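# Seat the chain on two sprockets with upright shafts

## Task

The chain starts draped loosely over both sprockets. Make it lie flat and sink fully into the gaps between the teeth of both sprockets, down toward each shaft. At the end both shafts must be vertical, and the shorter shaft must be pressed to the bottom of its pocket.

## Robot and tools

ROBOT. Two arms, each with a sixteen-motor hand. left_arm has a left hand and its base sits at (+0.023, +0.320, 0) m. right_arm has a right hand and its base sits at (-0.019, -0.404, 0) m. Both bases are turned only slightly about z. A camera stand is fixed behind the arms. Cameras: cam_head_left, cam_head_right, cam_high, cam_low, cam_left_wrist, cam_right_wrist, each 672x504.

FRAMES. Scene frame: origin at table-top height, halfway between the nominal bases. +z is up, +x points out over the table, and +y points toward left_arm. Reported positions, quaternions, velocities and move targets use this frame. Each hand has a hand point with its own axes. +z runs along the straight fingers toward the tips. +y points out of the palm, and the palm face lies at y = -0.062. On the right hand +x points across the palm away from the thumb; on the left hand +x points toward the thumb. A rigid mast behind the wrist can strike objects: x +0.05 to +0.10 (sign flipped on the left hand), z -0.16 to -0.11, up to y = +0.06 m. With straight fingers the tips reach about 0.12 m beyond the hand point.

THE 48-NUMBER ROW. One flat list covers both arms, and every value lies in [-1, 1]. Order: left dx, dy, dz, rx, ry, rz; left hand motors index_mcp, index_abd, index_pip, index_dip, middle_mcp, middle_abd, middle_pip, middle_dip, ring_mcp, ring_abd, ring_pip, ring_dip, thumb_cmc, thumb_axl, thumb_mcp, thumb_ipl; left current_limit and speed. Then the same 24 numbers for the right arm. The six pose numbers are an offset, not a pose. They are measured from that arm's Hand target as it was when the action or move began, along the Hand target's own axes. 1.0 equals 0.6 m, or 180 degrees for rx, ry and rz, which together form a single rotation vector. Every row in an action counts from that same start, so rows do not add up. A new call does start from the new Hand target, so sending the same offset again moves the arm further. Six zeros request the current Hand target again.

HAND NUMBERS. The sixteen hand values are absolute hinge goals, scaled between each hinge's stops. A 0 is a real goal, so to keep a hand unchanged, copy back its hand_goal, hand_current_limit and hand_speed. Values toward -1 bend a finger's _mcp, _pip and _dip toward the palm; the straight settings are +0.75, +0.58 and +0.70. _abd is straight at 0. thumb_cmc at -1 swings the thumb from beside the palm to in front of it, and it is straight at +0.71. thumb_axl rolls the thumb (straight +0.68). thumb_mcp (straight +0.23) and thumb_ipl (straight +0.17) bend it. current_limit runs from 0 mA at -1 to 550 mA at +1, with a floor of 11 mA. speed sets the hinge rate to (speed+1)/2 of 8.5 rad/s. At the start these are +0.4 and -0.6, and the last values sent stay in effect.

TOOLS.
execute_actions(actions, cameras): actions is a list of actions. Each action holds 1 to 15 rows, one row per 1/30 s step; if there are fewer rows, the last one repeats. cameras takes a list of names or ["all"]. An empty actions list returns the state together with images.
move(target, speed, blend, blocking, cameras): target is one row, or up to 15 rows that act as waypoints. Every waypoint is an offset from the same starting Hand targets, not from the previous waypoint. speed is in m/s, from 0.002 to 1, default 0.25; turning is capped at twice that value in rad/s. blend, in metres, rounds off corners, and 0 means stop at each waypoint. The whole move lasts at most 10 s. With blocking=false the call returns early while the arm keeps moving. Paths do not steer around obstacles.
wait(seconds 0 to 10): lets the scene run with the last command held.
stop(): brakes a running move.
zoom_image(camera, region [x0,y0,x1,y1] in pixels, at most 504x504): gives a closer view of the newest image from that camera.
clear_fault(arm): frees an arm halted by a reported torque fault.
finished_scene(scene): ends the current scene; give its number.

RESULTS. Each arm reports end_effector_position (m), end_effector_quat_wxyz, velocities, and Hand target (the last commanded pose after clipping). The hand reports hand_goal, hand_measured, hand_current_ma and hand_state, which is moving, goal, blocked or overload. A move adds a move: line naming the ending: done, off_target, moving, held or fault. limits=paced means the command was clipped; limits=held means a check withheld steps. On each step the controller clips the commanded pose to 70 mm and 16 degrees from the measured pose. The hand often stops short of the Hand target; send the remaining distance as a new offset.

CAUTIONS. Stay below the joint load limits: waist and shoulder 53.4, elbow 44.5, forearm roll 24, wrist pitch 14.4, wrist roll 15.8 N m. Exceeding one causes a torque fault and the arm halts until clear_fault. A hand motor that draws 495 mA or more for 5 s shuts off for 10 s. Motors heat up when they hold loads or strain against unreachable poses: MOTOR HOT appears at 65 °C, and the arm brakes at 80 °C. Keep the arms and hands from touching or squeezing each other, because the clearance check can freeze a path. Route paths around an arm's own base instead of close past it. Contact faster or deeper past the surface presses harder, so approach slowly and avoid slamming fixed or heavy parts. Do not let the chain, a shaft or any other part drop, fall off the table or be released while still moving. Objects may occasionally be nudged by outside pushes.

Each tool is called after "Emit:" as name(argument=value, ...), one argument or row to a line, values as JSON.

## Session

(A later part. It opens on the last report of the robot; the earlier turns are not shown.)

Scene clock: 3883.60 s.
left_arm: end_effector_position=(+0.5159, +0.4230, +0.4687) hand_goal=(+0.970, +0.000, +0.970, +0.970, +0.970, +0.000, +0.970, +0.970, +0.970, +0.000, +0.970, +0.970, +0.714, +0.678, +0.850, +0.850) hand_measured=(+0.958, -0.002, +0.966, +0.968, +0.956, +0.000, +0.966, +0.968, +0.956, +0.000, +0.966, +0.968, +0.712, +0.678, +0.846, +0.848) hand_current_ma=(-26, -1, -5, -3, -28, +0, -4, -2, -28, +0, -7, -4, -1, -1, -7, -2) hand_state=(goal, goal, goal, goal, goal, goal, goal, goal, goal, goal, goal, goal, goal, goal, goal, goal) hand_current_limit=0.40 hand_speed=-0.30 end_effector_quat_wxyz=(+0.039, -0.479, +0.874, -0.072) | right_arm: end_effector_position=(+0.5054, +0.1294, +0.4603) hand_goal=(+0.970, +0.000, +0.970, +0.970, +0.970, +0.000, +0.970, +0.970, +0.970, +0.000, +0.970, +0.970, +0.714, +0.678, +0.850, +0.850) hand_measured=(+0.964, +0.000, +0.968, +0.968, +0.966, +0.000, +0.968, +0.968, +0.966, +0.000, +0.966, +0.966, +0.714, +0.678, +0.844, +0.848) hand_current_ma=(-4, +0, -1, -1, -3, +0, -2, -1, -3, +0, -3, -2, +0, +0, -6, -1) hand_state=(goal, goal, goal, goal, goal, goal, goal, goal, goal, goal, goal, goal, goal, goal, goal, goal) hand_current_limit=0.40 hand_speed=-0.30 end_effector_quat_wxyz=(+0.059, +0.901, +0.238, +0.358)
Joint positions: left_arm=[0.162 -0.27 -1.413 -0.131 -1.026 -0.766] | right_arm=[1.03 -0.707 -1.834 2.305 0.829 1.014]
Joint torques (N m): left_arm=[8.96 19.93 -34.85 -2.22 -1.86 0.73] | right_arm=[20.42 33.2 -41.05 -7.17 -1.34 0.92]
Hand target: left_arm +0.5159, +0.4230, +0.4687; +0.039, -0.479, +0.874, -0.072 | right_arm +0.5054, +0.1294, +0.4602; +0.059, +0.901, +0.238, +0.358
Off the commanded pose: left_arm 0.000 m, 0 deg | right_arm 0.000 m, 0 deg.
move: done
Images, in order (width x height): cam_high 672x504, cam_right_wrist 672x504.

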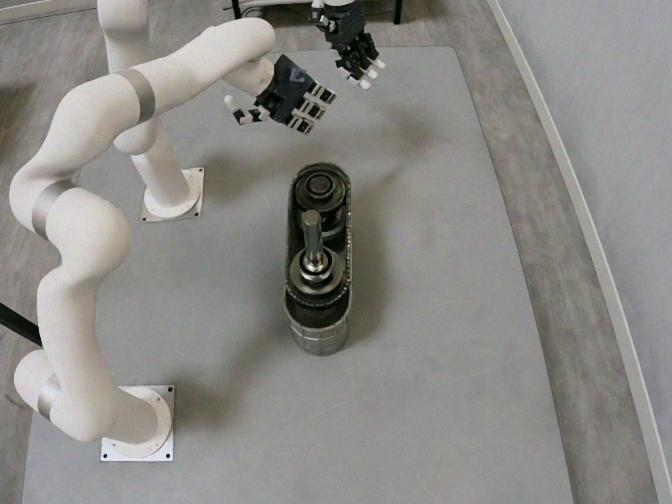

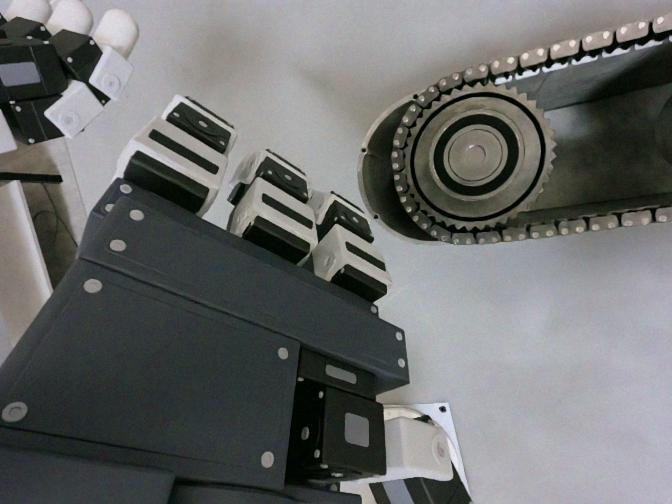

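Emit:
move(
  target=[
    [0,0,0,0,0,0,0.97,0,0.97,0.97,0.97,0,0.97,0.97,0.97,0,0.97,0.97,0.714,0.678,0.85,0.85,0.4,-0.3, 0.1435,0.0653,-0.1715,0,0,0,0.97,0,0.97,0.97,0.97,0,0.97,0.97,0.97,0,0.97,0.97,0.714,0.678,0.85,0.85,0.4,-0.3],
    [0,0,0,0,0,0,0.97,0,0.97,0.97,0.97,0,0.97,0.97,0.97,0,0.97,0.97,0.714,0.678,0.85,0.85,0.4,-0.3, -0.05,0.4005,-0.2057,0,0,0,0.97,0,0.97,0.97,0.97,0,0.97,0.97,0.97,0,0.97,0.97,0.714,0.678,0.85,0.85,0.4,-0.3],
  ],
  speed=0.28,
  blend=0.03,
)

Emit:
move(
  target=[
    [0.211,0.1617,0.1567,-0.0077,0.0102,0.0683,-0.97,0,-0.153,0.55,-0.96,0,-0.153,0.55,-0.72,0,-0.43,0.08,0.714,0.678,0.226,0.168,0.4,-0.3, 0,0,0,0,0,0,0.97,0,0.97,0.97,0.97,0,0.97,0.97,0.97,0,0.97,0.97,0.714,0.678,0.85,0.85,0.4,-0.3],
    [0.4162,0.1213,0.3998,-0.0077,0.0102,0.0683,-0.97,0,-0.153,0.55,-0.96,0,-0.153,0.55,-0.72,0,-0.43,0.08,0.714,0.678,0.226,0.168,0.4,-0.3, 0,0,0,0,0,0,0.97,0,0.97,0.97,0.97,0,0.97,0.97,0.97,0,0.97,0.97,0.714,0.678,0.85,0.85,0.4,-0.3],
  ],
  speed=0.2,
  cameras=["cam_high","cam_low","cam_head_left","cam_head_right"],
)

Scene clock: 3928.77 s.
left_arm: end_effector_position=(+0.5159, +0.4230, +0.4687) hand_goal=(+0.970, +0.000, +0.970, +0.970, +0.970, +0.000, +0.970, +0.970, +0.970, +0.000, +0.970, +0.970, +0.714, +0.678, +0.850, +0.850) hand_measured=(+0.958, -0.002, +0.966, +0.968, +0.956, +0.000, +0.966, +0.968, +0.956, +0.000, +0.966, +0.968, +0.712, +0.678, +0.846, +0.848) hand_current_ma=(-26, -1, -5, -3, -28, +0, -4, -2, -28, +0, -7, -4, -1, -1, -7, -2) hand_state=(goal, goal, goal, goal, goal, goal, goal, goal, goal, goal, goal, goal, goal, goal, goal, goal) hand_current_limit=0.40 hand_speed=-0.30 end_effector_quat_wxyz=(+0.039, -0.479, +0.874, -0.072) | right_arm: end_effector_position=(+0.4961, -0.1040, +0.5991) hand_goal=(+0.970, +0.000, +0.970, +0.970, +0.970, +0.000, +0.970, +0.970, +0.970, +0.000, +0.970, +0.970, +0.714, +0.678, +0.850, +0.850) hand_measured=(+0.966, +0.000, +0.968, +0.968, +0.966, +0.000, +0.968, +0.968, +0.968, +0.000, +0.966, +0.966, +0.714, +0.678, +0.844, +0.848) hand_current_ma=(-2, +0, -1, -1, -2, +0, -2, -1, -2, +0, -3, -2, +0, +0, -6, -1) hand_state=(goal, goal, goal, goal, goal, goal, goal, goal, goal, goal, goal, goal, goal, goal, goal, goal) hand_current_limit=0.40 hand_speed=-0.30 end_effector_quat_wxyz=(+0.059, +0.901, +0.238, +0.358)
Joint positions: left_arm=[0.162 -0.27 -1.413 -0.131 -1.026 -0.766] | right_arm=[0.811 -0.148 -1.384 2.439 0.766 0.703]
Joint torques (N m): left_arm=[8.1 20.15 -34.84 -2 -1.75 0.64] | right_arm=[-21.2 31.01 -20.43 4.25 -1.46 -1.07]
Hand target: left_arm +0.5159, +0.4230, +0.4687; +0.039, -0.479, +0.874, -0.072 | right_arm +0.4960, -0.1040, +0.5991; +0.059, +0.901, +0.238, +0.358
Off the commanded pose: left_arm 0.000 m, 0 deg | right_arm 0.000 m, 0 deg.
move: done

Scene clock: 3931.53 s.
left_arm: end_effector_position=(+0.3539, +0.2299, +0.2203) hand_goal=(-0.970, +0.000, -0.152, +0.550, -0.960, +0.000, -0.152, +0.550, -0.720, +0.000, -0.430, +0.080, +0.714, +0.678, +0.226, +0.168) hand_measured=(-0.954, -0.002, -0.148, +0.554, -0.942, +0.000, -0.148, +0.552, -0.702, +0.000, -0.426, +0.082, +0.712, +0.678, +0.224, +0.168) hand_current_ma=(+38, -1, +5, +4, +41, +0, +5, +3, +43, +0, +4, +3, -1, -1, -4, +1) hand_state=(goal, goal, goal, goal, goal, goal, goal, goal, goal, goal, goal, goal, goal, goal, goal, goal) hand_current_limit=0.40 hand_speed=-0.30 end_effector_quat_wxyz=(+0.027, -0.382, +0.922, -0.065) | right_arm: end_effector_position=(+0.4960, -0.1040, +0.5991) hand_goal=(+0.970, +0.000, +0.970, +0.970, +0.970, +0.000, +0.970, +0.970, +0.970, +0.000, +0.970, +0.970, +0.714, +0.678, +0.850, +0.850) hand_measured=(+0.966, +0.000, +0.968, +0.968, +0.966, +0.000, +0.968, +0.968, +0.968, +0.000, +0.966, +0.966, +0.714, +0.678, +0.844, +0.848) hand_current_ma=(-2, +0, -1, -1, -2, +0, -2, -1, -2, +0, -3, -2, +0, +0, -6, -1) hand_state=(goal, goal, goal, goal, goal, goal, goal, goal, goal, goal, goal, goal, goal, goal, goal, goal) hand_current_limit=0.40 hand_speed=-0.30 end_effector_quat_wxyz=(+0.059, +0.901, +0.238, +0.358)
Joint positions: left_arm=[-0.296 -0.16 -0.668 -0.178 -0.391 -0.908] | right_arm=[0.81 -0.148 -1.384 2.439 0.766 0.703]
Joint torques (N m): left_arm=[-9.23 11 -29.55 3.19 2 -1.03] | right_arm=[-21.4 31.67 -19.09 3.91 -1.45 -0.95]
Hand target: left_arm +0.3539, +0.2299, +0.2203; +0.027, -0.382, +0.922, -0.065 | right_arm +0.4960, -0.1040, +0.5991; +0.059, +0.901, +0.238, +0.358
Off the commanded pose: left_arm 0.000 m, 0 deg | right_arm 0.000 m, 0 deg.
move: done
Images, in order (width x height): cam_head_left 672x504, cam_head_right 672x504, cam_high 672x504, cam_low 672x504.

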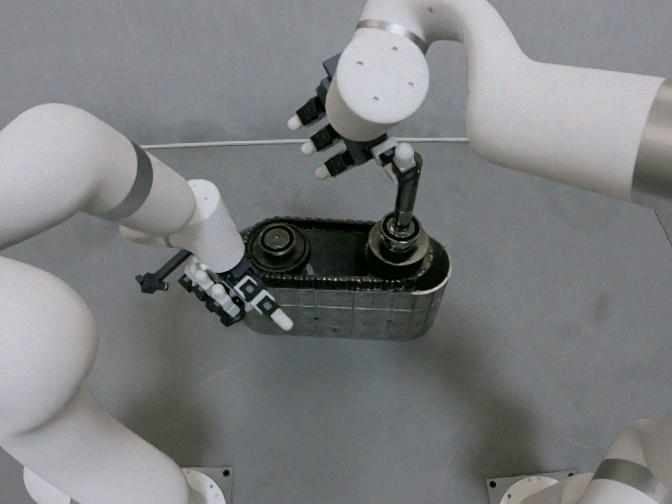

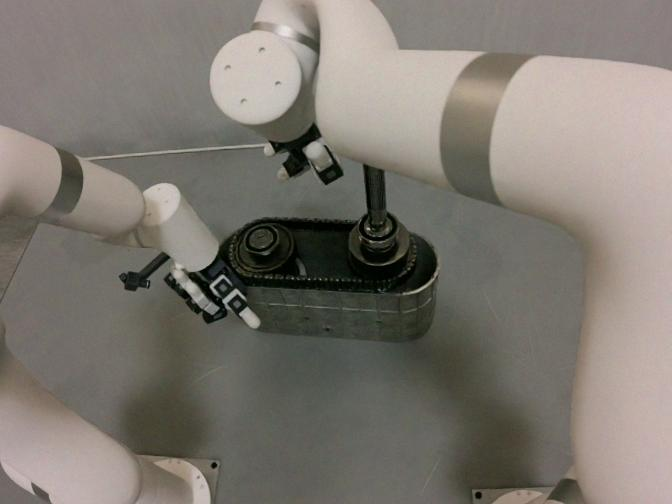

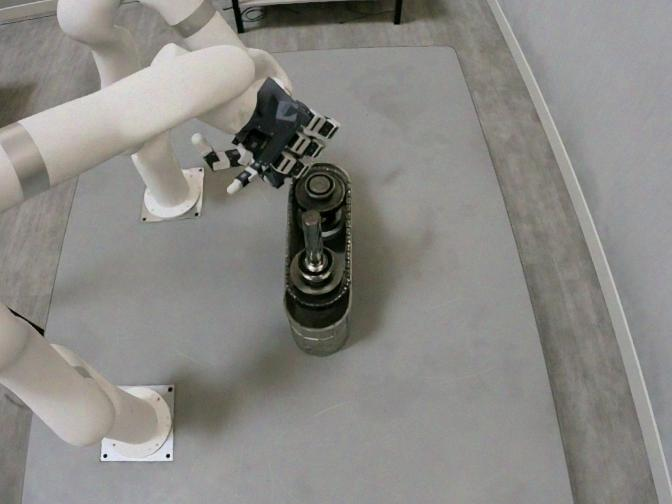

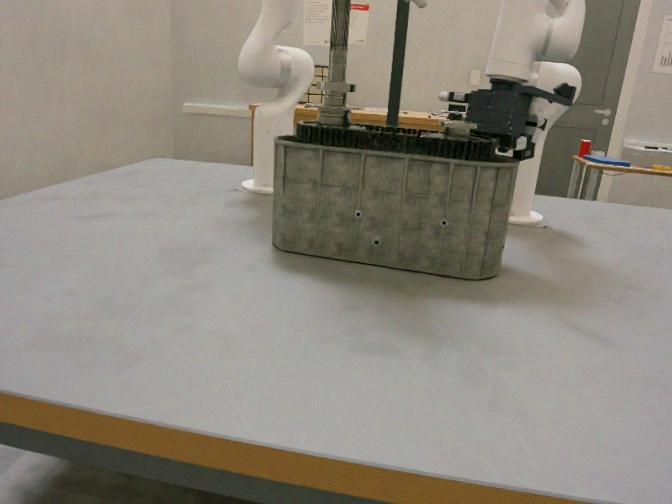

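Emit:
move(
  target=[0,-0.0297,0.0042,0,0,0,-0.97,0,-0.153,0.55,-0.96,0,-0.153,0.55,-0.72,0,-0.43,0.08,0.714,0.678,0.226,0.168,0.4,-0.3, 0,0,0,0,0,0,0.97,0,0.97,0.97,0.97,0,0.97,0.97,0.97,0,0.97,0.97,0.714,0.678,0.85,0.85,0.4,-0.3],
  speed=0.05,
  cameras=["cam_head_right","cam_low"],
)

Emit:
zoom_image(
  camera="cam_head_right",
  region=[210, 205, 320, 305],
)

Emit:
zoom_image(
  camera="cam_low",
  region=[420, 80, 540, 180],
)

Scene clock: 3940.13 s.
left_arm: end_effector_position=(+0.3664, +0.2172, +0.2204) hand_goal=(-0.970, +0.000, -0.152, +0.550, -0.960, +0.000, -0.152, +0.550, -0.720, +0.000, -0.430, +0.080, +0.714, +0.678, +0.226, +0.168) hand_measured=(-0.954, -0.002, -0.148, +0.554, -0.942, +0.000, -0.148, +0.552, -0.702, +0.000, -0.426, +0.082, +0.712, +0.678, +0.224, +0.168) hand_current_ma=(+37, -1, +5, +4, +41, +0, +5, +3, +43, +0, +4, +3, -1, -1, -4, +1) hand_state=(goal, goal, goal, goal, goal, goal, goal, goal, goal, goal, goal, goal, goal, goal, goal, goal) hand_current_limit=0.40 hand_speed=-0.30 end_effector_quat_wxyz=(+0.026, -0.382, +0.922, -0.064) | right_arm: end_effector_position=(+0.4960, -0.1040, +0.5991) hand_goal=(+0.970, +0.000, +0.970, +0.970, +0.970, +0.000, +0.970, +0.970, +0.970, +0.000, +0.970, +0.970, +0.714, +0.678, +0.850, +0.850) hand_measured=(+0.966, +0.000, +0.968, +0.968, +0.966, +0.000, +0.968, +0.968, +0.968, +0.000, +0.966, +0.966, +0.714, +0.678, +0.844, +0.848) hand_current_ma=(-2, +0, -1, -1, -2, +0, -2, -1, -2, +0, -3, -2, +0, +0, -6, -1) hand_state=(goal, goal, goal, goal, goal, goal, goal, goal, goal, goal, goal, goal, goal, goal, goal, goal) hand_current_limit=0.40 hand_speed=-0.30 end_effector_quat_wxyz=(+0.059, +0.901, +0.238, +0.358)
Joint positions: left_arm=[-0.317 -0.195 -0.711 -0.169 -0.398 -0.937] | right_arm=[0.81 -0.148 -1.384 2.439 0.766 0.703]
Joint torques (N m): left_arm=[-14.12 9.95 -42.76 1.86 4.81 -0.99] | right_arm=[-21.91 32.16 -20.15 4 -1.47 -0.89]
Hand target: left_arm +0.3667, +0.2172, +0.2203; +0.027, -0.382, +0.922, -0.065 | right_arm +0.4960, -0.1040, +0.5991; +0.059, +0.901, +0.238, +0.358
Off the commanded pose: left_arm 0.000 m, 0 deg | right_arm 0.000 m, 0 deg.
move: done
Images, in order (width x height): cam_head_right 672x504, cam_low 672x504.

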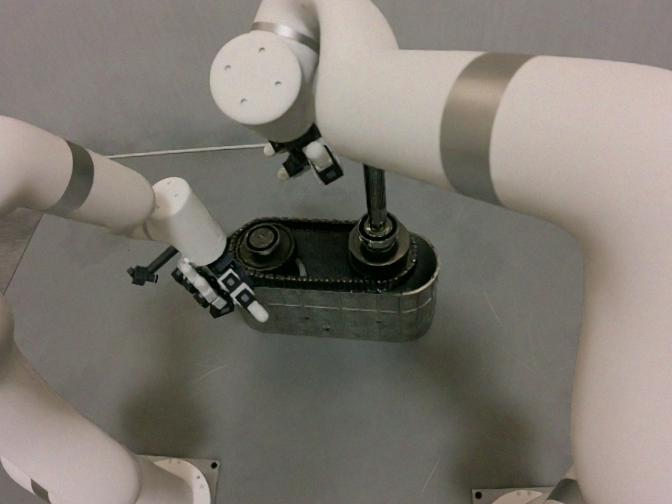

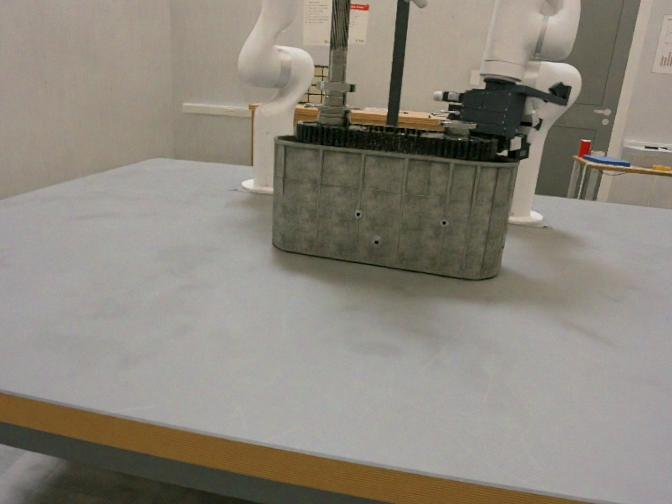

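Scaled by 4.582.

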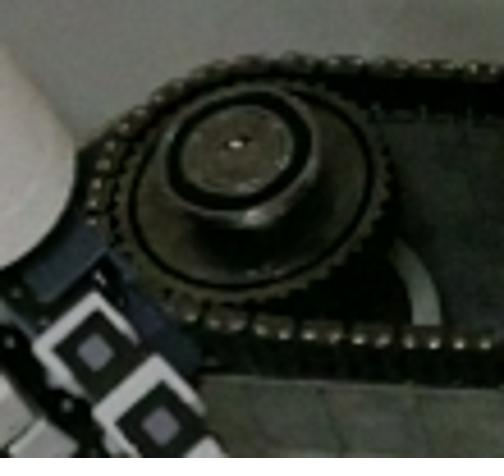

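Scaled by 4.200.

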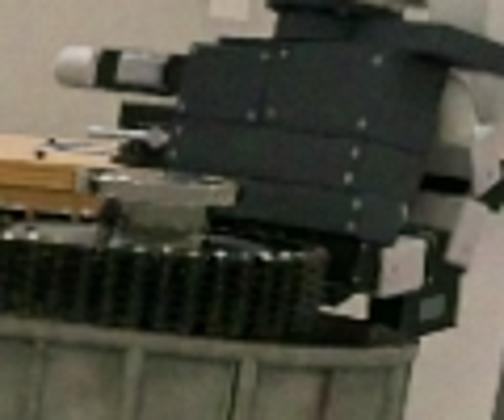

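Emit:
move(
  target=[0,-0.0066,0.0009,0,0,0,-0.97,0,-0.153,0.55,-0.96,0,-0.153,0.55,-0.72,0,-0.43,0.08,0.714,0.678,0.226,0.168,0.4,-0.3, 0,0,0,0,0,0,0.97,0,0.97,0.97,0.97,0,0.97,0.97,0.97,0,0.97,0.97,0.714,0.678,0.85,0.85,0.4,-0.3],
  speed=0.03,
  cameras=["cam_head_right","cam_low"],
)

Emit:
zoom_image(
  camera="cam_head_right",
  region=[210, 205, 320, 305],
)

Scene clock: 3946.33 s.
left_arm: end_effector_position=(+0.3694, +0.2144, +0.2204) hand_goal=(-0.970, +0.000, -0.152, +0.550, -0.960, +0.000, -0.152, +0.550, -0.720, +0.000, -0.430, +0.080, +0.714, +0.678, +0.226, +0.168) hand_measured=(-0.954, -0.002, -0.148, +0.554, -0.942, +0.000, -0.148, +0.552, -0.702, +0.000, -0.426, +0.082, +0.712, +0.678, +0.224, +0.168) hand_current_ma=(+37, -1, +5, +4, +41, +0, +5, +3, +43, +0, +4, +3, -1, -1, -4, +1) hand_state=(goal, goal, goal, goal, goal, goal, goal, goal, goal, goal, goal, goal, goal, goal, goal, goal) hand_current_limit=0.40 hand_speed=-0.30 end_effector_quat_wxyz=(+0.027, -0.382, +0.922, -0.065) | right_arm: end_effector_position=(+0.4960, -0.1040, +0.5991) hand_goal=(+0.970, +0.000, +0.970, +0.970, +0.970, +0.000, +0.970, +0.970, +0.970, +0.000, +0.970, +0.970, +0.714, +0.678, +0.850, +0.850) hand_measured=(+0.966, +0.000, +0.968, +0.968, +0.966, +0.000, +0.968, +0.968, +0.968, +0.000, +0.966, +0.966, +0.714, +0.678, +0.844, +0.848) hand_current_ma=(-2, +0, -1, -1, -2, +0, -2, -1, -2, +0, -3, -2, +0, +0, -6, -1) hand_state=(goal, goal, goal, goal, goal, goal, goal, goal, goal, goal, goal, goal, goal, goal, goal, goal) hand_current_limit=0.40 hand_speed=-0.30 end_effector_quat_wxyz=(+0.059, +0.901, +0.238, +0.358)
Joint positions: left_arm=[-0.321 -0.203 -0.721 -0.167 -0.398 -0.944] | right_arm=[0.81 -0.148 -1.384 2.439 0.766 0.703]
Joint torques (N m): left_arm=[-17.23 9.85 -42.13 2.03 2.59 -0.83] | right_arm=[-22.65 32.22 -19.76 3.57 -1.57 -0.89]
Hand target: left_arm +0.3695, +0.2143, +0.2204; +0.027, -0.382, +0.922, -0.065 | right_arm +0.4960, -0.1040, +0.5991; +0.059, +0.901, +0.238, +0.358
Off the commanded pose: left_arm 0.000 m, 0 deg | right_arm 0.000 m, 0 deg.
move: done
Images, in order (width x height): cam_head_right 672x504, cam_low 672x504.

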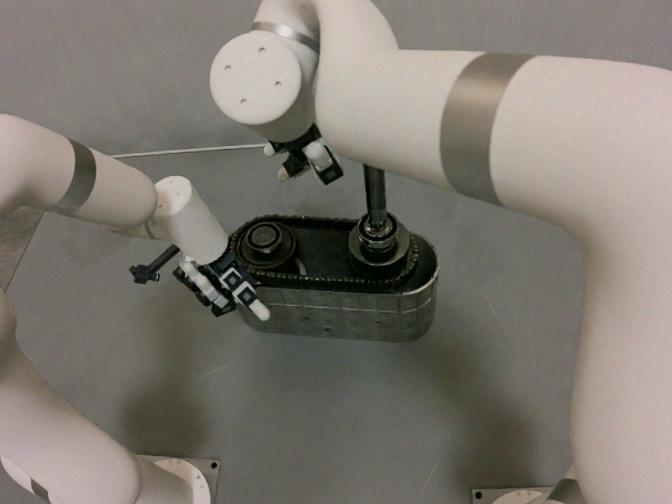

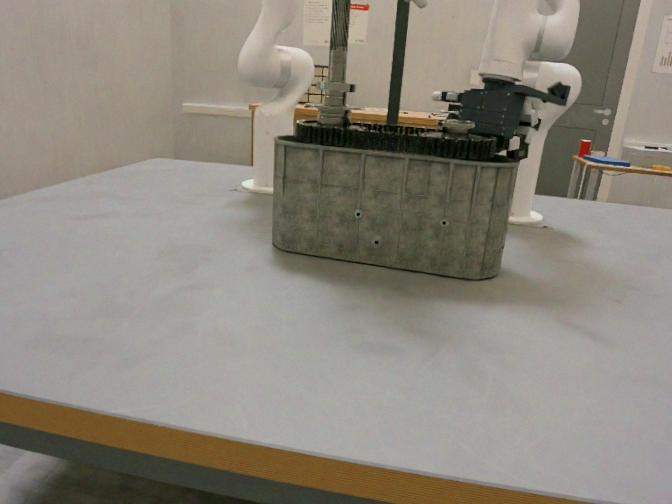

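Scaled by 4.582.

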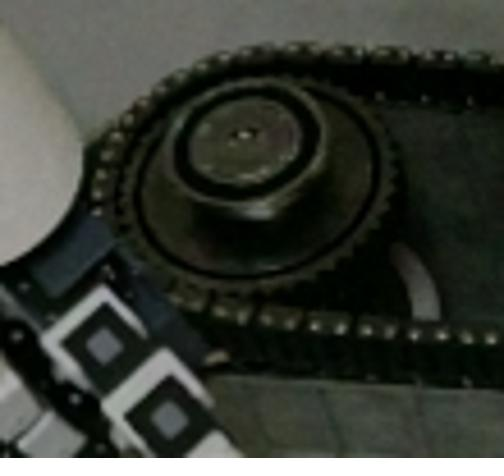

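Emit:
move(
  target=[
    [0,0.0495,-0.007,0,0,0,-0.97,0,-0.153,0.55,-0.96,0,-0.153,0.55,-0.72,0,-0.43,0.08,0.714,0.678,0.226,0.168,0.4,-0.3, 0,0,0,0,0,0,0.97,0,0.97,0.97,0.97,0,0.97,0.97,0.97,0,0.97,0.97,0.714,0.678,0.85,0.85,0.4,-0.3],
    [0,0.0212,-0.2048,0,0,0,-0.97,0,-0.153,0.55,-0.96,0,-0.153,0.55,-0.72,0,-0.43,0.08,0.714,0.678,0.226,0.168,0.4,-0.3, 0,0,0,0,0,0,0.97,0,0.97,0.97,0.97,0,0.97,0.97,0.97,0,0.97,0.97,0.714,0.678,0.85,0.85,0.4,-0.3],
    [-0.1547,-0.2088,-0.172,-0.0423,0.0176,0.2486,-0.97,0,-0.153,0.55,-0.96,0,-0.153,0.55,-0.72,0,-0.43,0.08,0.714,0.678,0.85,0.85,0.4,-0.3, 0,0,0,0,0,0,0.97,0,0.97,0.97,0.97,0,0.97,0.97,0.97,0,0.97,0.97,0.714,0.678,0.85,0.85,0.4,-0.3],
  ],
  speed=0.2,
  cameras=["cam_high","cam_low"],
)

Emit:
zoom_image(
  camera="cam_high",
  region=[270, 140, 380, 230],
)

Emit:
zoom_image(
  camera="cam_low",
  region=[395, 20, 535, 160],
)

Scene clock: 4068.07 s.
left_arm: end_effector_position=(+0.4916, +0.2066, +0.3401) hand_goal=(-0.970, +0.000, -0.152, +0.550, -0.960, +0.000, -0.152, +0.550, -0.720, +0.000, -0.430, +0.080, +0.714, +0.678, +0.226, +0.168) hand_measured=(-0.954, -0.002, -0.148, +0.552, -0.944, +0.000, -0.148, +0.552, -0.702, +0.000, -0.428, +0.082, +0.712, +0.678, +0.224, +0.168) hand_current_ma=(+35, -1, +5, +4, +38, +0, +4, +3, +40, +0, +3, +3, -1, -1, -4, +1) hand_state=(goal, goal, goal, goal, goal, goal, goal, goal, goal, goal, goal, goal, goal, goal, goal, goal) hand_current_limit=0.40 hand_speed=-0.30 end_effector_quat_wxyz=(+0.004, -0.051, +0.999, -0.008) | right_arm: end_effector_position=(+0.4960, -0.1040, +0.5991) hand_goal=(+0.970, +0.000, +0.970, +0.970, +0.970, +0.000, +0.970, +0.970, +0.970, +0.000, +0.970, +0.970, +0.714, +0.678, +0.850, +0.850) hand_measured=(+0.966, +0.000, +0.968, +0.968, +0.966, +0.000, +0.968, +0.968, +0.968, +0.000, +0.966, +0.966, +0.714, +0.678, +0.844, +0.848) hand_current_ma=(-2, +0, -1, -1, -2, +0, -2, -1, -2, +0, -3, -2, +0, +0, -6, -1) hand_state=(goal, goal, goal, goal, goal, goal, goal, goal, goal, goal, goal, goal, goal, goal, goal, goal) hand_current_limit=0.40 hand_speed=-0.30 end_effector_quat_wxyz=(+0.059, +0.901, +0.238, +0.358)
Joint positions: left_arm=[-0.381 -0.305 -1.141 -0.016 -0.822 -0.46] | right_arm=[0.81 -0.148 -1.384 2.439 0.766 0.703]
Joint torques (N m): left_arm=[8.54 58.11 -19.45 -1.6 1.91 -0.68] | right_arm=[-21.08 31.61 -19.7 4.13 -1.35 -0.75]
Hand target: left_arm +0.4916, +0.2066, +0.3401; +0.004, -0.051, +0.999, -0.008 (not the last commanded pose) | right_arm +0.4960, -0.1040, +0.5991; +0.059, +0.901, +0.238, +0.358
Off the commanded pose: left_arm 0.021 m, 6 deg | right_arm 0.000 m, 0 deg.
move: held (left_arm; a check stopped the path); path passed 2 of 3 targets; target 3's new numbers were not sent; limits=held
pose unreachable (left arm): on one or more control steps of this call, first in action 0 (counted from 0), this arm could not follow its commanded pose, so it was not sent that pose on those steps. It may still have moved: this result reports where it is.
cause: moving toward the commanded pose would bring a part of the arm too close to another arm (a part of this arm just beyond joint 5 (wrist pitch) and a part of the right arm just beyond its joint 6 (wrist roll), 12 mm apart when this arm was first held).
Images, in order (width x height): cam_high 672x504, cam_low 672x504.

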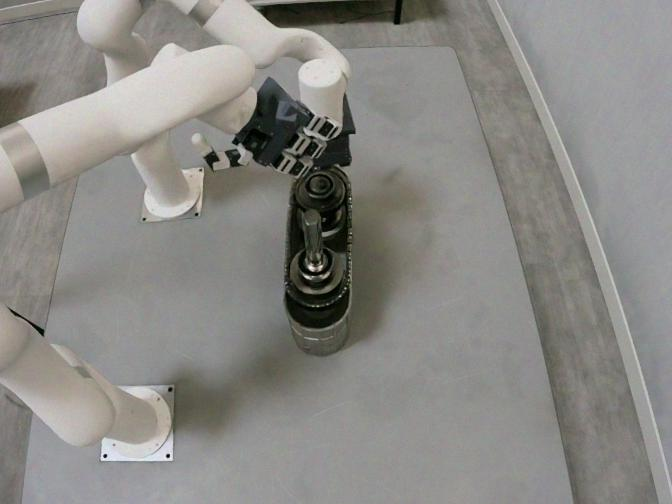

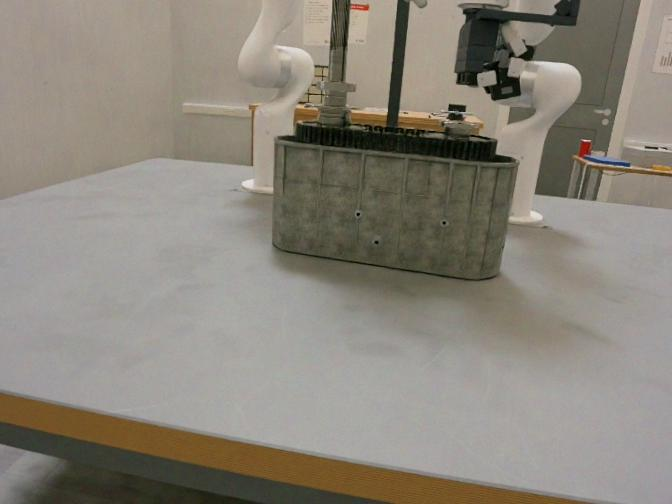

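Scaled by 4.582.

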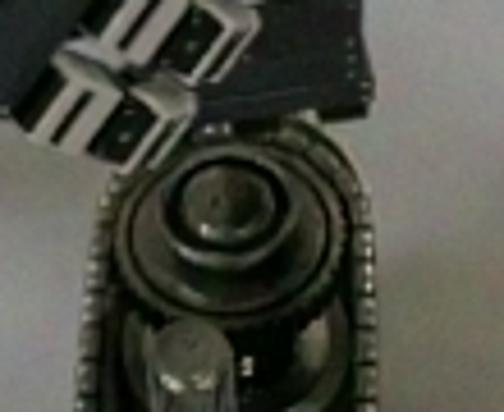

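Scaled by 3.600.

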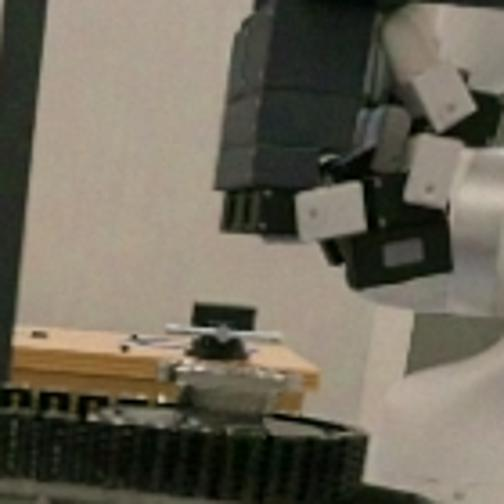

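Emit:
move(
  target=[
    [0,0,0,0,0,0,-0.97,0,-0.153,0.55,-0.96,0,-0.153,0.55,-0.72,0,-0.43,0.08,0.714,0.678,0.85,0.85,0.4,-0.3, -0.2113,-0.2843,-0.1738,-0.165,-0.2301,0.6286,-0.97,0,-0.153,0.55,-0.96,0,-0.153,0.55,-0.72,0,-0.43,0.08,0.714,0.678,0.85,0.85,0.4,-0.3],
    [0,0,0,0,0,0,-0.97,0,-0.153,0.55,-0.96,0,-0.153,0.55,-0.72,0,-0.43,0.08,0.714,0.678,0.85,0.85,0.4,-0.3, -0.4073,-0.4612,0.1602,-0.165,-0.2301,0.6286,-0.97,0,-0.153,0.55,-0.96,0,-0.153,0.55,-0.72,0,-0.43,0.08,0.714,0.678,0.85,0.85,0.4,-0.3],
  ],
  speed=0.3,
  blend=[0.02,0],
  cameras=["cam_high","cam_low","cam_head_right","cam_right_wrist"],
)

Scene clock: 4083.30 s.
left_arm: end_effector_position=(+0.4916, +0.2066, +0.3401) hand_goal=(-0.970, +0.000, -0.152, +0.550, -0.960, +0.000, -0.152, +0.550, -0.720, +0.000, -0.430, +0.080, +0.714, +0.678, +0.850, +0.850) hand_measured=(-0.954, -0.002, -0.148, +0.552, -0.944, +0.000, -0.148, +0.552, -0.702, +0.000, -0.428, +0.082, +0.712, +0.678, +0.846, +0.848) hand_current_ma=(+35, -1, +5, +4, +38, +0, +4, +3, +40, +0, +3, +3, -1, -1, -9, -2) hand_state=(goal, goal, goal, goal, goal, goal, goal, goal, goal, goal, goal, goal, goal, goal, goal, goal) hand_current_limit=0.40 hand_speed=-0.30 end_effector_quat_wxyz=(+0.004, -0.051, +0.999, -0.008) | right_arm: end_effector_position=(+0.3000, +0.0305, +0.3008) hand_goal=(-0.970, +0.000, -0.152, +0.550, -0.960, +0.000, -0.152, +0.550, -0.720, +0.000, -0.430, +0.080, +0.714, +0.678, +0.850, +0.850) hand_measured=(-0.956, +0.000, -0.150, +0.552, -0.948, +0.000, -0.150, +0.554, -0.706, +0.000, -0.428, +0.082, +0.714, +0.678, +0.846, +0.848) hand_current_ma=(+17, +0, +1, +1, +15, +0, +1, +2, +16, +0, +1, +1, +0, +0, -4, -1) hand_state=(goal, goal, goal, goal, goal, goal, goal, goal, goal, goal, goal, goal, goal, goal, goal, goal) hand_current_limit=0.40 hand_speed=-0.30 end_effector_quat_wxyz=(+0.000, +0.707, -0.707, +0.000)
Joint positions: left_arm=[-0.381 -0.305 -1.141 -0.017 -0.822 -0.46] | right_arm=[0.788 -0.448 -1.235 3.141 0.786 2.367]
Joint torques (N m): left_arm=[8.75 56.33 -19.97 -1.21 1.27 -1.04] | right_arm=[22.89 22.98 -37.88 -1.45 -1 0.94]
Hand target: left_arm +0.4916, +0.2066, +0.3401; +0.004, -0.051, +0.999, -0.008 | right_arm +0.3000, +0.0305, +0.3008; +0.000, +0.707, -0.707, +0.000
Off the commanded pose: left_arm 0.000 m, 0 deg | right_arm 0.000 m, 0 deg.
move: done; blend cut to 0 m at target 1
Images, in order (width x height): cam_head_right 672x504, cam_high 672x504, cam_low 672x504, cam_right_wrist 672x504.

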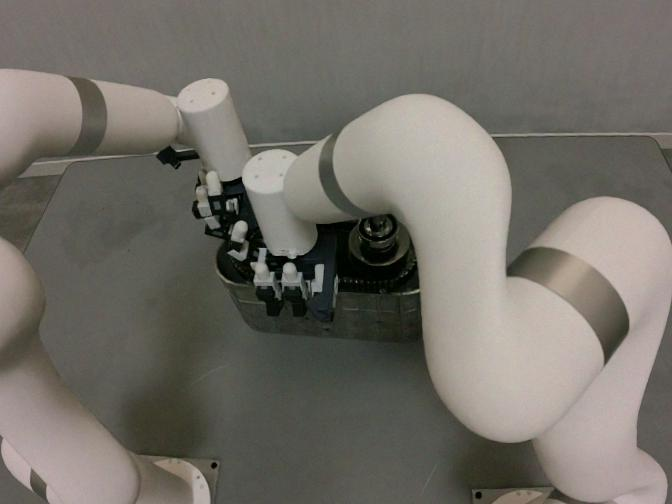

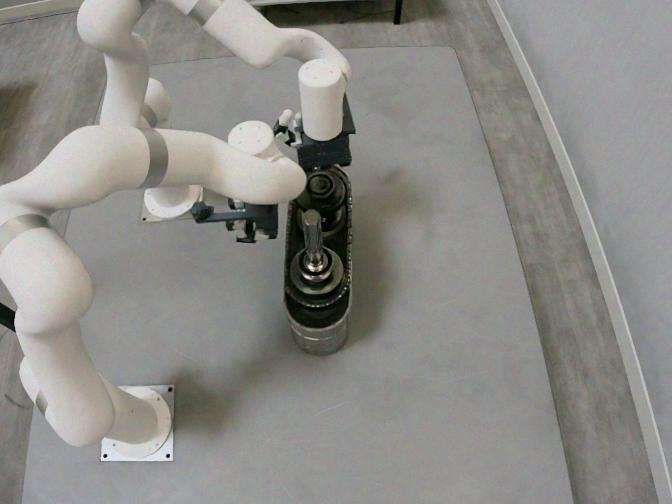

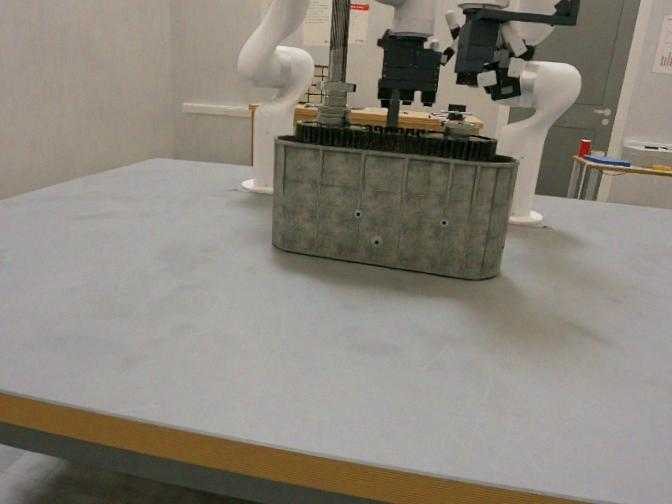

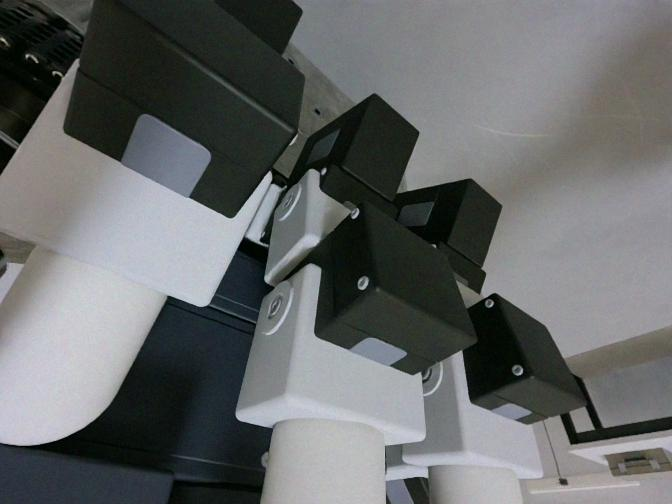

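Emit:
move(
  target=[-0.0362,-0.0072,0.0672,-0.0051,0.0025,0.0325,-0.97,0,-0.153,0.55,-0.96,0,-0.153,0.55,-0.72,0,-0.43,0.08,0.714,0.678,0.85,0.85,0.4,-0.3, 0,0,0.1397,0,0,0,-0.97,0,-0.153,0.55,-0.96,0,-0.153,0.55,-0.72,0,-0.43,0.08,0.714,0.678,0.85,0.85,0.4,-0.3],
  speed=0.1,
  cameras=["cam_high","cam_low"],
)

Emit:
zoom_image(
  camera="cam_high",
  region=[230, 140, 380, 270],
)

Emit:
zoom_image(
  camera="cam_low",
  region=[350, 40, 530, 180],
)

Scene clock: 4093.07 s.
left_arm: end_effector_position=(+0.5140, +0.2038, +0.3000) hand_goal=(-0.970, +0.000, -0.152, +0.550, -0.960, +0.000, -0.152, +0.550, -0.720, +0.000, -0.430, +0.080, +0.714, +0.678, +0.850, +0.850) hand_measured=(-0.954, -0.002, -0.148, +0.552, -0.944, +0.000, -0.148, +0.552, -0.702, +0.000, -0.428, +0.082, +0.712, +0.678, +0.846, +0.848) hand_current_ma=(+34, -1, +5, +4, +37, +0, +4, +3, +39, +0, +3, +3, -1, -1, -9, -2) hand_state=(goal, goal, goal, goal, goal, goal, goal, goal, goal, goal, goal, goal, goal, goal, goal, goal) hand_current_limit=0.40 hand_speed=-0.30 end_effector_quat_wxyz=(+0.000, +0.000, +1.000, +0.000) | right_arm: end_effector_position=(+0.3000, +0.0306, +0.2170) hand_goal=(-0.970, +0.000, -0.152, +0.550, -0.960, +0.000, -0.152, +0.550, -0.720, +0.000, -0.430, +0.080, +0.714, +0.678, +0.850, +0.850) hand_measured=(-0.956, +0.000, -0.150, +0.552, -0.948, +0.000, -0.150, +0.554, -0.706, +0.000, -0.428, +0.082, +0.714, +0.678, +0.846, +0.848) hand_current_ma=(+17, +0, +1, +1, +15, +0, +1, +2, +16, +0, +1, +1, +0, +0, -4, -1) hand_state=(goal, goal, goal, goal, goal, goal, goal, goal, goal, goal, goal, goal, goal, goal, goal, goal) hand_current_limit=0.40 hand_speed=-0.30 end_effector_quat_wxyz=(+0.000, +0.707, -0.707, +0.000)
Joint positions: left_arm=[-0.386 -0.392 -1.154 -0.001 -0.762 -0.373] | right_arm=[0.788 -0.556 -1.18 3.141 0.623 2.368]
Joint torques (N m): left_arm=[-9.82 23.68 -33 3.53 1.98 0.79] | right_arm=[1.01 22.79 -15.11 -6.09 -1.14 0.8]
Hand target: left_arm +0.5140, +0.2038, +0.3000; +0.000, +0.000, +1.000, +0.000 | right_arm +0.3001, +0.0306, +0.2170; +0.000, +0.707, -0.707, +0.000
Off the commanded pose: left_arm 0.000 m, 0 deg | right_arm 0.000 m, 0 deg.
move: done
Images, in order (width x height): cam_high 672x504, cam_low 672x504.

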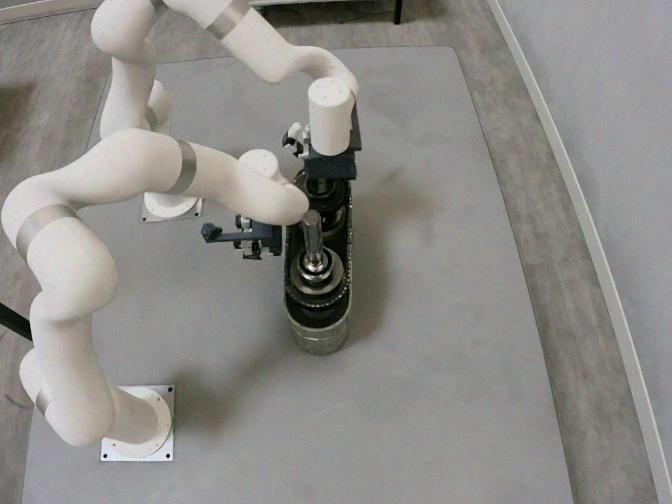

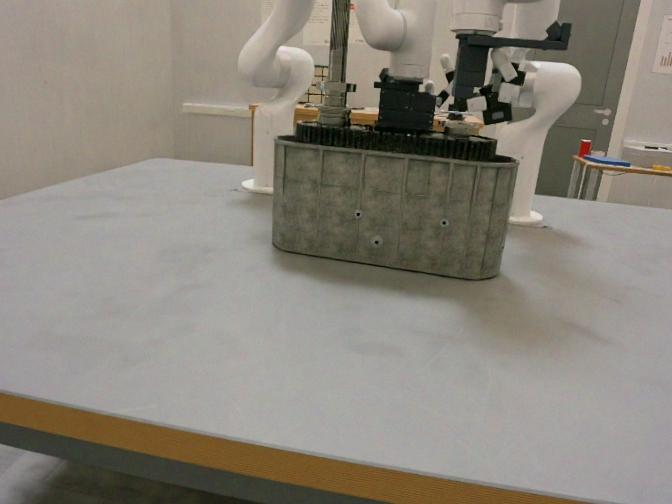

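Scaled by 3.360.

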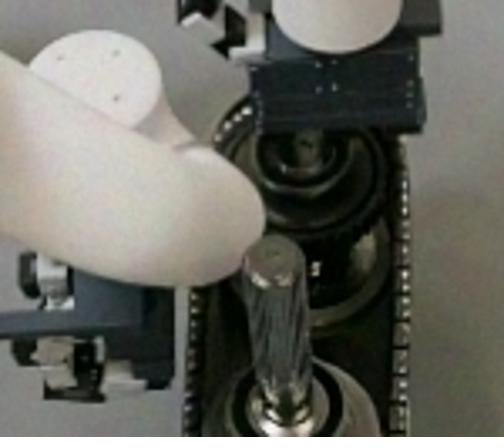

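Scaled by 2.800.

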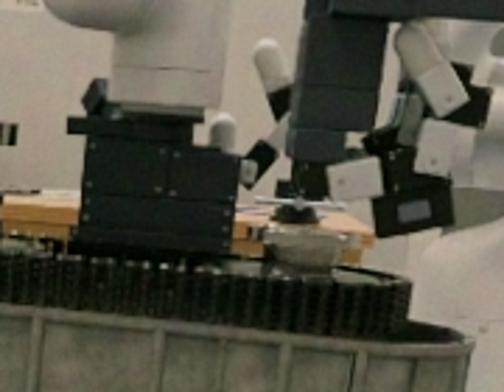

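Emit:
move(
  target=[
    [0,0,0.0383,0,0,0,-0.97,0,-0.153,0.55,-0.96,0,-0.153,0.55,-0.72,0,-0.43,0.08,0.714,0.678,0.85,0.85,0.4,-0.3, -0.025,0,0,0,0,0,-0.97,0,-0.153,0.55,-0.96,0,-0.153,0.55,-0.72,0,-0.43,0.08,0.714,0.678,0.85,0.85,0.4,-0.3],
  ],
  speed=0.03,
)

Emit:
move(
  target=[
    [0,0,0,0,0,0,-0.97,0,-0.153,0.55,-0.96,0,-0.153,0.55,-0.72,0,-0.43,0.08,0.714,0.678,0.85,0.85,0.4,-0.3, 0,-0.0133,0,0,0,0,-0.97,0,-0.153,0.55,-0.96,0,-0.153,0.55,-0.72,0,-0.43,0.08,0.714,0.678,0.85,0.85,0.4,-0.3],
  ],
  speed=0.03,
  cameras=["cam_high","cam_low"],
)

Emit:
zoom_image(
  camera="cam_high",
  region=[230, 140, 380, 270],
)

Scene clock: 4108.00 s.
left_arm: end_effector_position=(+0.5141, +0.2038, +0.2776) hand_goal=(-0.970, +0.000, -0.152, +0.550, -0.960, +0.000, -0.152, +0.550, -0.720, +0.000, -0.430, +0.080, +0.714, +0.678, +0.850, +0.850) hand_measured=(-0.962, -0.002, -0.148, +0.552, -0.952, +0.000, -0.148, +0.552, -0.702, +0.000, -0.428, +0.082, +0.712, +0.678, +0.846, +0.848) hand_current_ma=(+12, -1, +5, +4, +14, +0, +4, +3, +39, +0, +3, +3, -1, -1, -9, -2) hand_state=(goal, goal, goal, goal, goal, goal, goal, goal, goal, goal, goal, goal, goal, goal, goal, goal) hand_current_limit=0.40 hand_speed=-0.30 end_effector_quat_wxyz=(+0.000, +0.000, +1.000, +0.000) | right_arm: end_effector_position=(+0.3001, +0.0455, +0.2170) hand_goal=(-0.970, +0.000, -0.152, +0.550, -0.960, +0.000, -0.152, +0.550, -0.720, +0.000, -0.430, +0.080, +0.714, +0.678, +0.850, +0.850) hand_measured=(-0.956, +0.000, -0.150, +0.552, -0.948, +0.000, -0.150, +0.554, -0.706, +0.000, -0.428, +0.082, +0.714, +0.678, +0.846, +0.848) hand_current_ma=(+17, +0, +1, +1, +15, +0, +1, +2, +16, +0, +1, +1, +0, +0, -4, -1) hand_state=(goal, goal, goal, goal, goal, goal, goal, goal, goal, goal, goal, goal, goal, goal, goal, goal) hand_current_limit=0.40 hand_speed=-0.30 end_effector_quat_wxyz=(+0.000, +0.707, -0.707, +0.000)
Joint positions: left_arm=[-0.386 -0.419 -1.135 -0.001 -0.716 -0.373] | right_arm=[0.806 -0.579 -1.216 3.141 0.636 2.385]
Joint torques (N m): left_arm=[-3.75 -0.66 2.67 0.04 5.38 0.74] | right_arm=[21.83 23.98 -36.08 -3.02 1.06 0.92]
Hand target: left_arm +0.5140, +0.2038, +0.2770; +0.000, +0.000, +1.000, +0.000 | right_arm +0.3001, +0.0456, +0.2170; +0.000, +0.707, -0.707, +0.000
Off the commanded pose: left_arm 0.001 m, 0 deg | right_arm 0.000 m, 0 deg.
move: done

Scene clock: 4108.77 s.
left_arm: end_effector_position=(+0.5141, +0.2038, +0.2775) hand_goal=(-0.970, +0.000, -0.152, +0.550, -0.960, +0.000, -0.152, +0.550, -0.720, +0.000, -0.430, +0.080, +0.714, +0.678, +0.850, +0.850) hand_measured=(-0.964, -0.002, -0.148, +0.552, -0.952, +0.000, -0.148, +0.552, -0.702, +0.000, -0.428, +0.082, +0.712, +0.678, +0.846, +0.848) hand_current_ma=(+11, -1, +5, +4, +13, +0, +4, +3, +39, +0, +3, +3, -1, -1, -9, -2) hand_state=(goal, goal, goal, goal, goal, goal, goal, goal, goal, goal, goal, goal, goal, goal, goal, goal) hand_current_limit=0.40 hand_speed=-0.30 end_effector_quat_wxyz=(+0.000, +0.000, +1.000, -0.001) | right_arm: end_effector_position=(+0.3080, +0.0455, +0.2170) hand_goal=(-0.970, +0.000, -0.152, +0.550, -0.960, +0.000, -0.152, +0.550, -0.720, +0.000, -0.430, +0.080, +0.714, +0.678, +0.850, +0.850) hand_measured=(-0.956, +0.000, -0.150, +0.552, -0.948, +0.000, -0.150, +0.554, -0.706, +0.000, -0.428, +0.082, +0.714, +0.678, +0.846, +0.848) hand_current_ma=(+17, +0, +1, +1, +15, +0, +1, +2, +16, +0, +1, +1, +0, +0, -4, -1) hand_state=(goal, goal, goal, goal, goal, goal, goal, goal, goal, goal, goal, goal, goal, goal, goal, goal) hand_current_limit=0.40 hand_speed=-0.30 end_effector_quat_wxyz=(+0.000, +0.707, -0.707, +0.000)
Joint positions: left_arm=[-0.386 -0.419 -1.135 -0.001 -0.715 -0.373] | right_arm=[0.796 -0.591 -1.235 3.141 0.643 2.376]
Joint torques (N m): left_arm=[4.42 0.23 4.34 -0.62 5.74 0.78] | right_arm=[-21.3 25.61 -36.63 -4.37 1.14 -0.96]
Hand target: left_arm +0.5140, +0.2038, +0.2770; +0.000, +0.000, +1.000, +0.000 | right_arm +0.3081, +0.0456, +0.2170; +0.000, +0.707, -0.707, +0.000
Off the commanded pose: left_arm 0.000 m, 0 deg | right_arm 0.000 m, 0 deg.
move: done
Images, in order (width x height): cam_high 672x504, cam_low 672x504.

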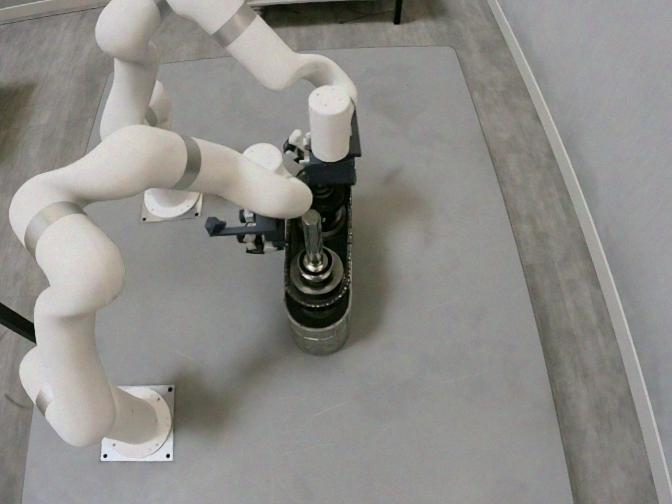

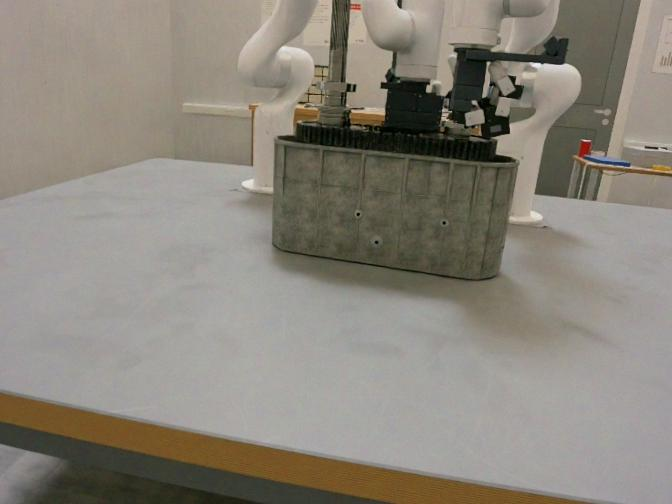

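Scaled by 3.360.

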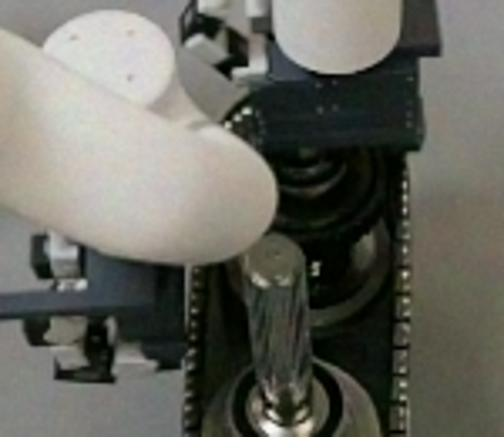

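Emit:
move(
  target=[
    [0,0,0,0,0,0,-0.97,0,-0.153,0.55,-0.96,0,-0.153,0.55,-0.72,0,-0.43,0.08,0.714,0.678,0.85,0.85,0.4,-0.3, 0,-0.01,0,0,0,0,-0.97,0,-0.153,0.55,-0.96,0,-0.153,0.55,-0.72,0,-0.43,0.08,0.714,0.678,0.85,0.85,0.4,-0.3],
  ],
  speed=0.03,
  cameras=["cam_high","cam_low"],
)

Emit:
zoom_image(
  camera="cam_high",
  region=[230, 140, 380, 270],
)

Scene clock: 4116.43 s.
left_arm: end_effector_position=(+0.5141, +0.2038, +0.2775) hand_goal=(-0.970, +0.000, -0.152, +0.550, -0.960, +0.000, -0.152, +0.550, -0.720, +0.000, -0.430, +0.080, +0.714, +0.678, +0.850, +0.850) hand_measured=(-0.964, -0.002, -0.148, +0.552, -0.952, +0.000, -0.148, +0.552, -0.702, +0.000, -0.428, +0.082, +0.712, +0.678, +0.846, +0.848) hand_current_ma=(+11, -1, +5, +4, +13, +0, +4, +3, +39, +0, +3, +3, -1, -1, -9, -2) hand_state=(goal, goal, goal, goal, goal, goal, goal, goal, goal, goal, goal, goal, goal, goal, goal, goal) hand_current_limit=0.40 hand_speed=-0.30 end_effector_quat_wxyz=(+0.000, +0.000, +1.000, -0.001) | right_arm: end_effector_position=(+0.3140, +0.0455, +0.2170) hand_goal=(-0.970, +0.000, -0.152, +0.550, -0.960, +0.000, -0.152, +0.550, -0.720, +0.000, -0.430, +0.080, +0.714, +0.678, +0.850, +0.850) hand_measured=(-0.956, +0.000, -0.150, +0.552, -0.948, +0.000, -0.150, +0.554, -0.706, +0.000, -0.428, +0.082, +0.714, +0.678, +0.846, +0.848) hand_current_ma=(+17, +0, +1, +1, +15, +0, +1, +2, +16, +0, +1, +1, +0, +0, -4, -1) hand_state=(goal, goal, goal, goal, goal, goal, goal, goal, goal, goal, goal, goal, goal, goal, goal, goal) hand_current_limit=0.40 hand_speed=-0.30 end_effector_quat_wxyz=(+0.000, +0.707, -0.707, +0.000)
Joint positions: left_arm=[-0.386 -0.419 -1.135 -0.001 -0.715 -0.373] | right_arm=[0.789 -0.6 -1.249 3.141 0.648 2.368]
Joint torques (N m): left_arm=[13.66 -0.08 4.6 -0.51 5.74 0.52] | right_arm=[-22.02 26.75 -36.54 0.65 1.32 -1]
Hand target: left_arm +0.5140, +0.2038, +0.2770; +0.000, +0.000, +1.000, +0.000 | right_arm +0.3141, +0.0455, +0.2170; +0.000, +0.707, -0.707, +0.000
Off the commanded pose: left_arm 0.000 m, 0 deg | right_arm 0.000 m, 0 deg.
move: done
Images, in order (width x height): cam_high 672x504, cam_low 672x504.

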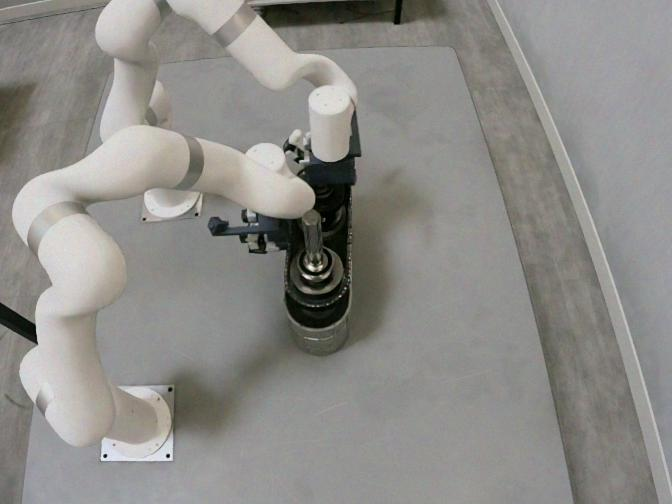

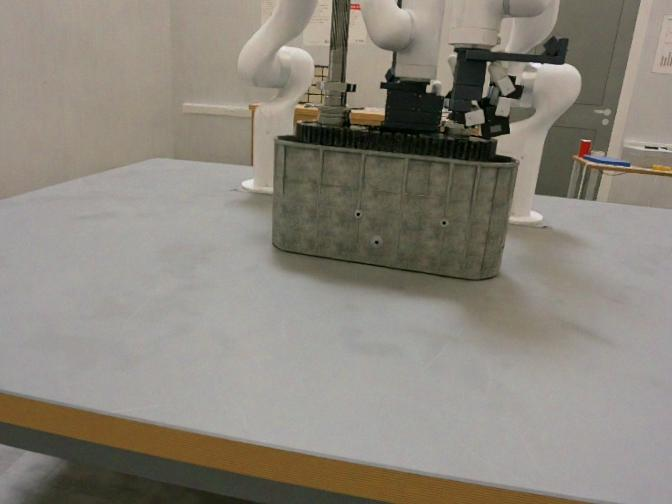

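Scaled by 3.360.

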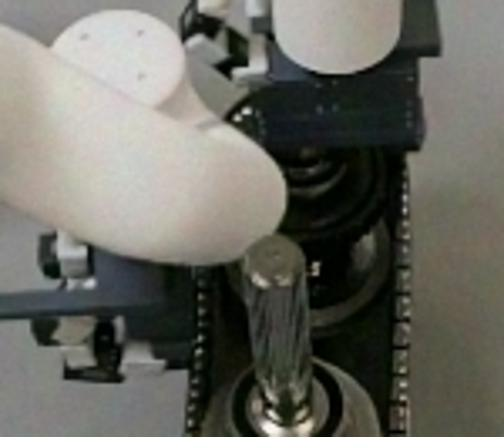

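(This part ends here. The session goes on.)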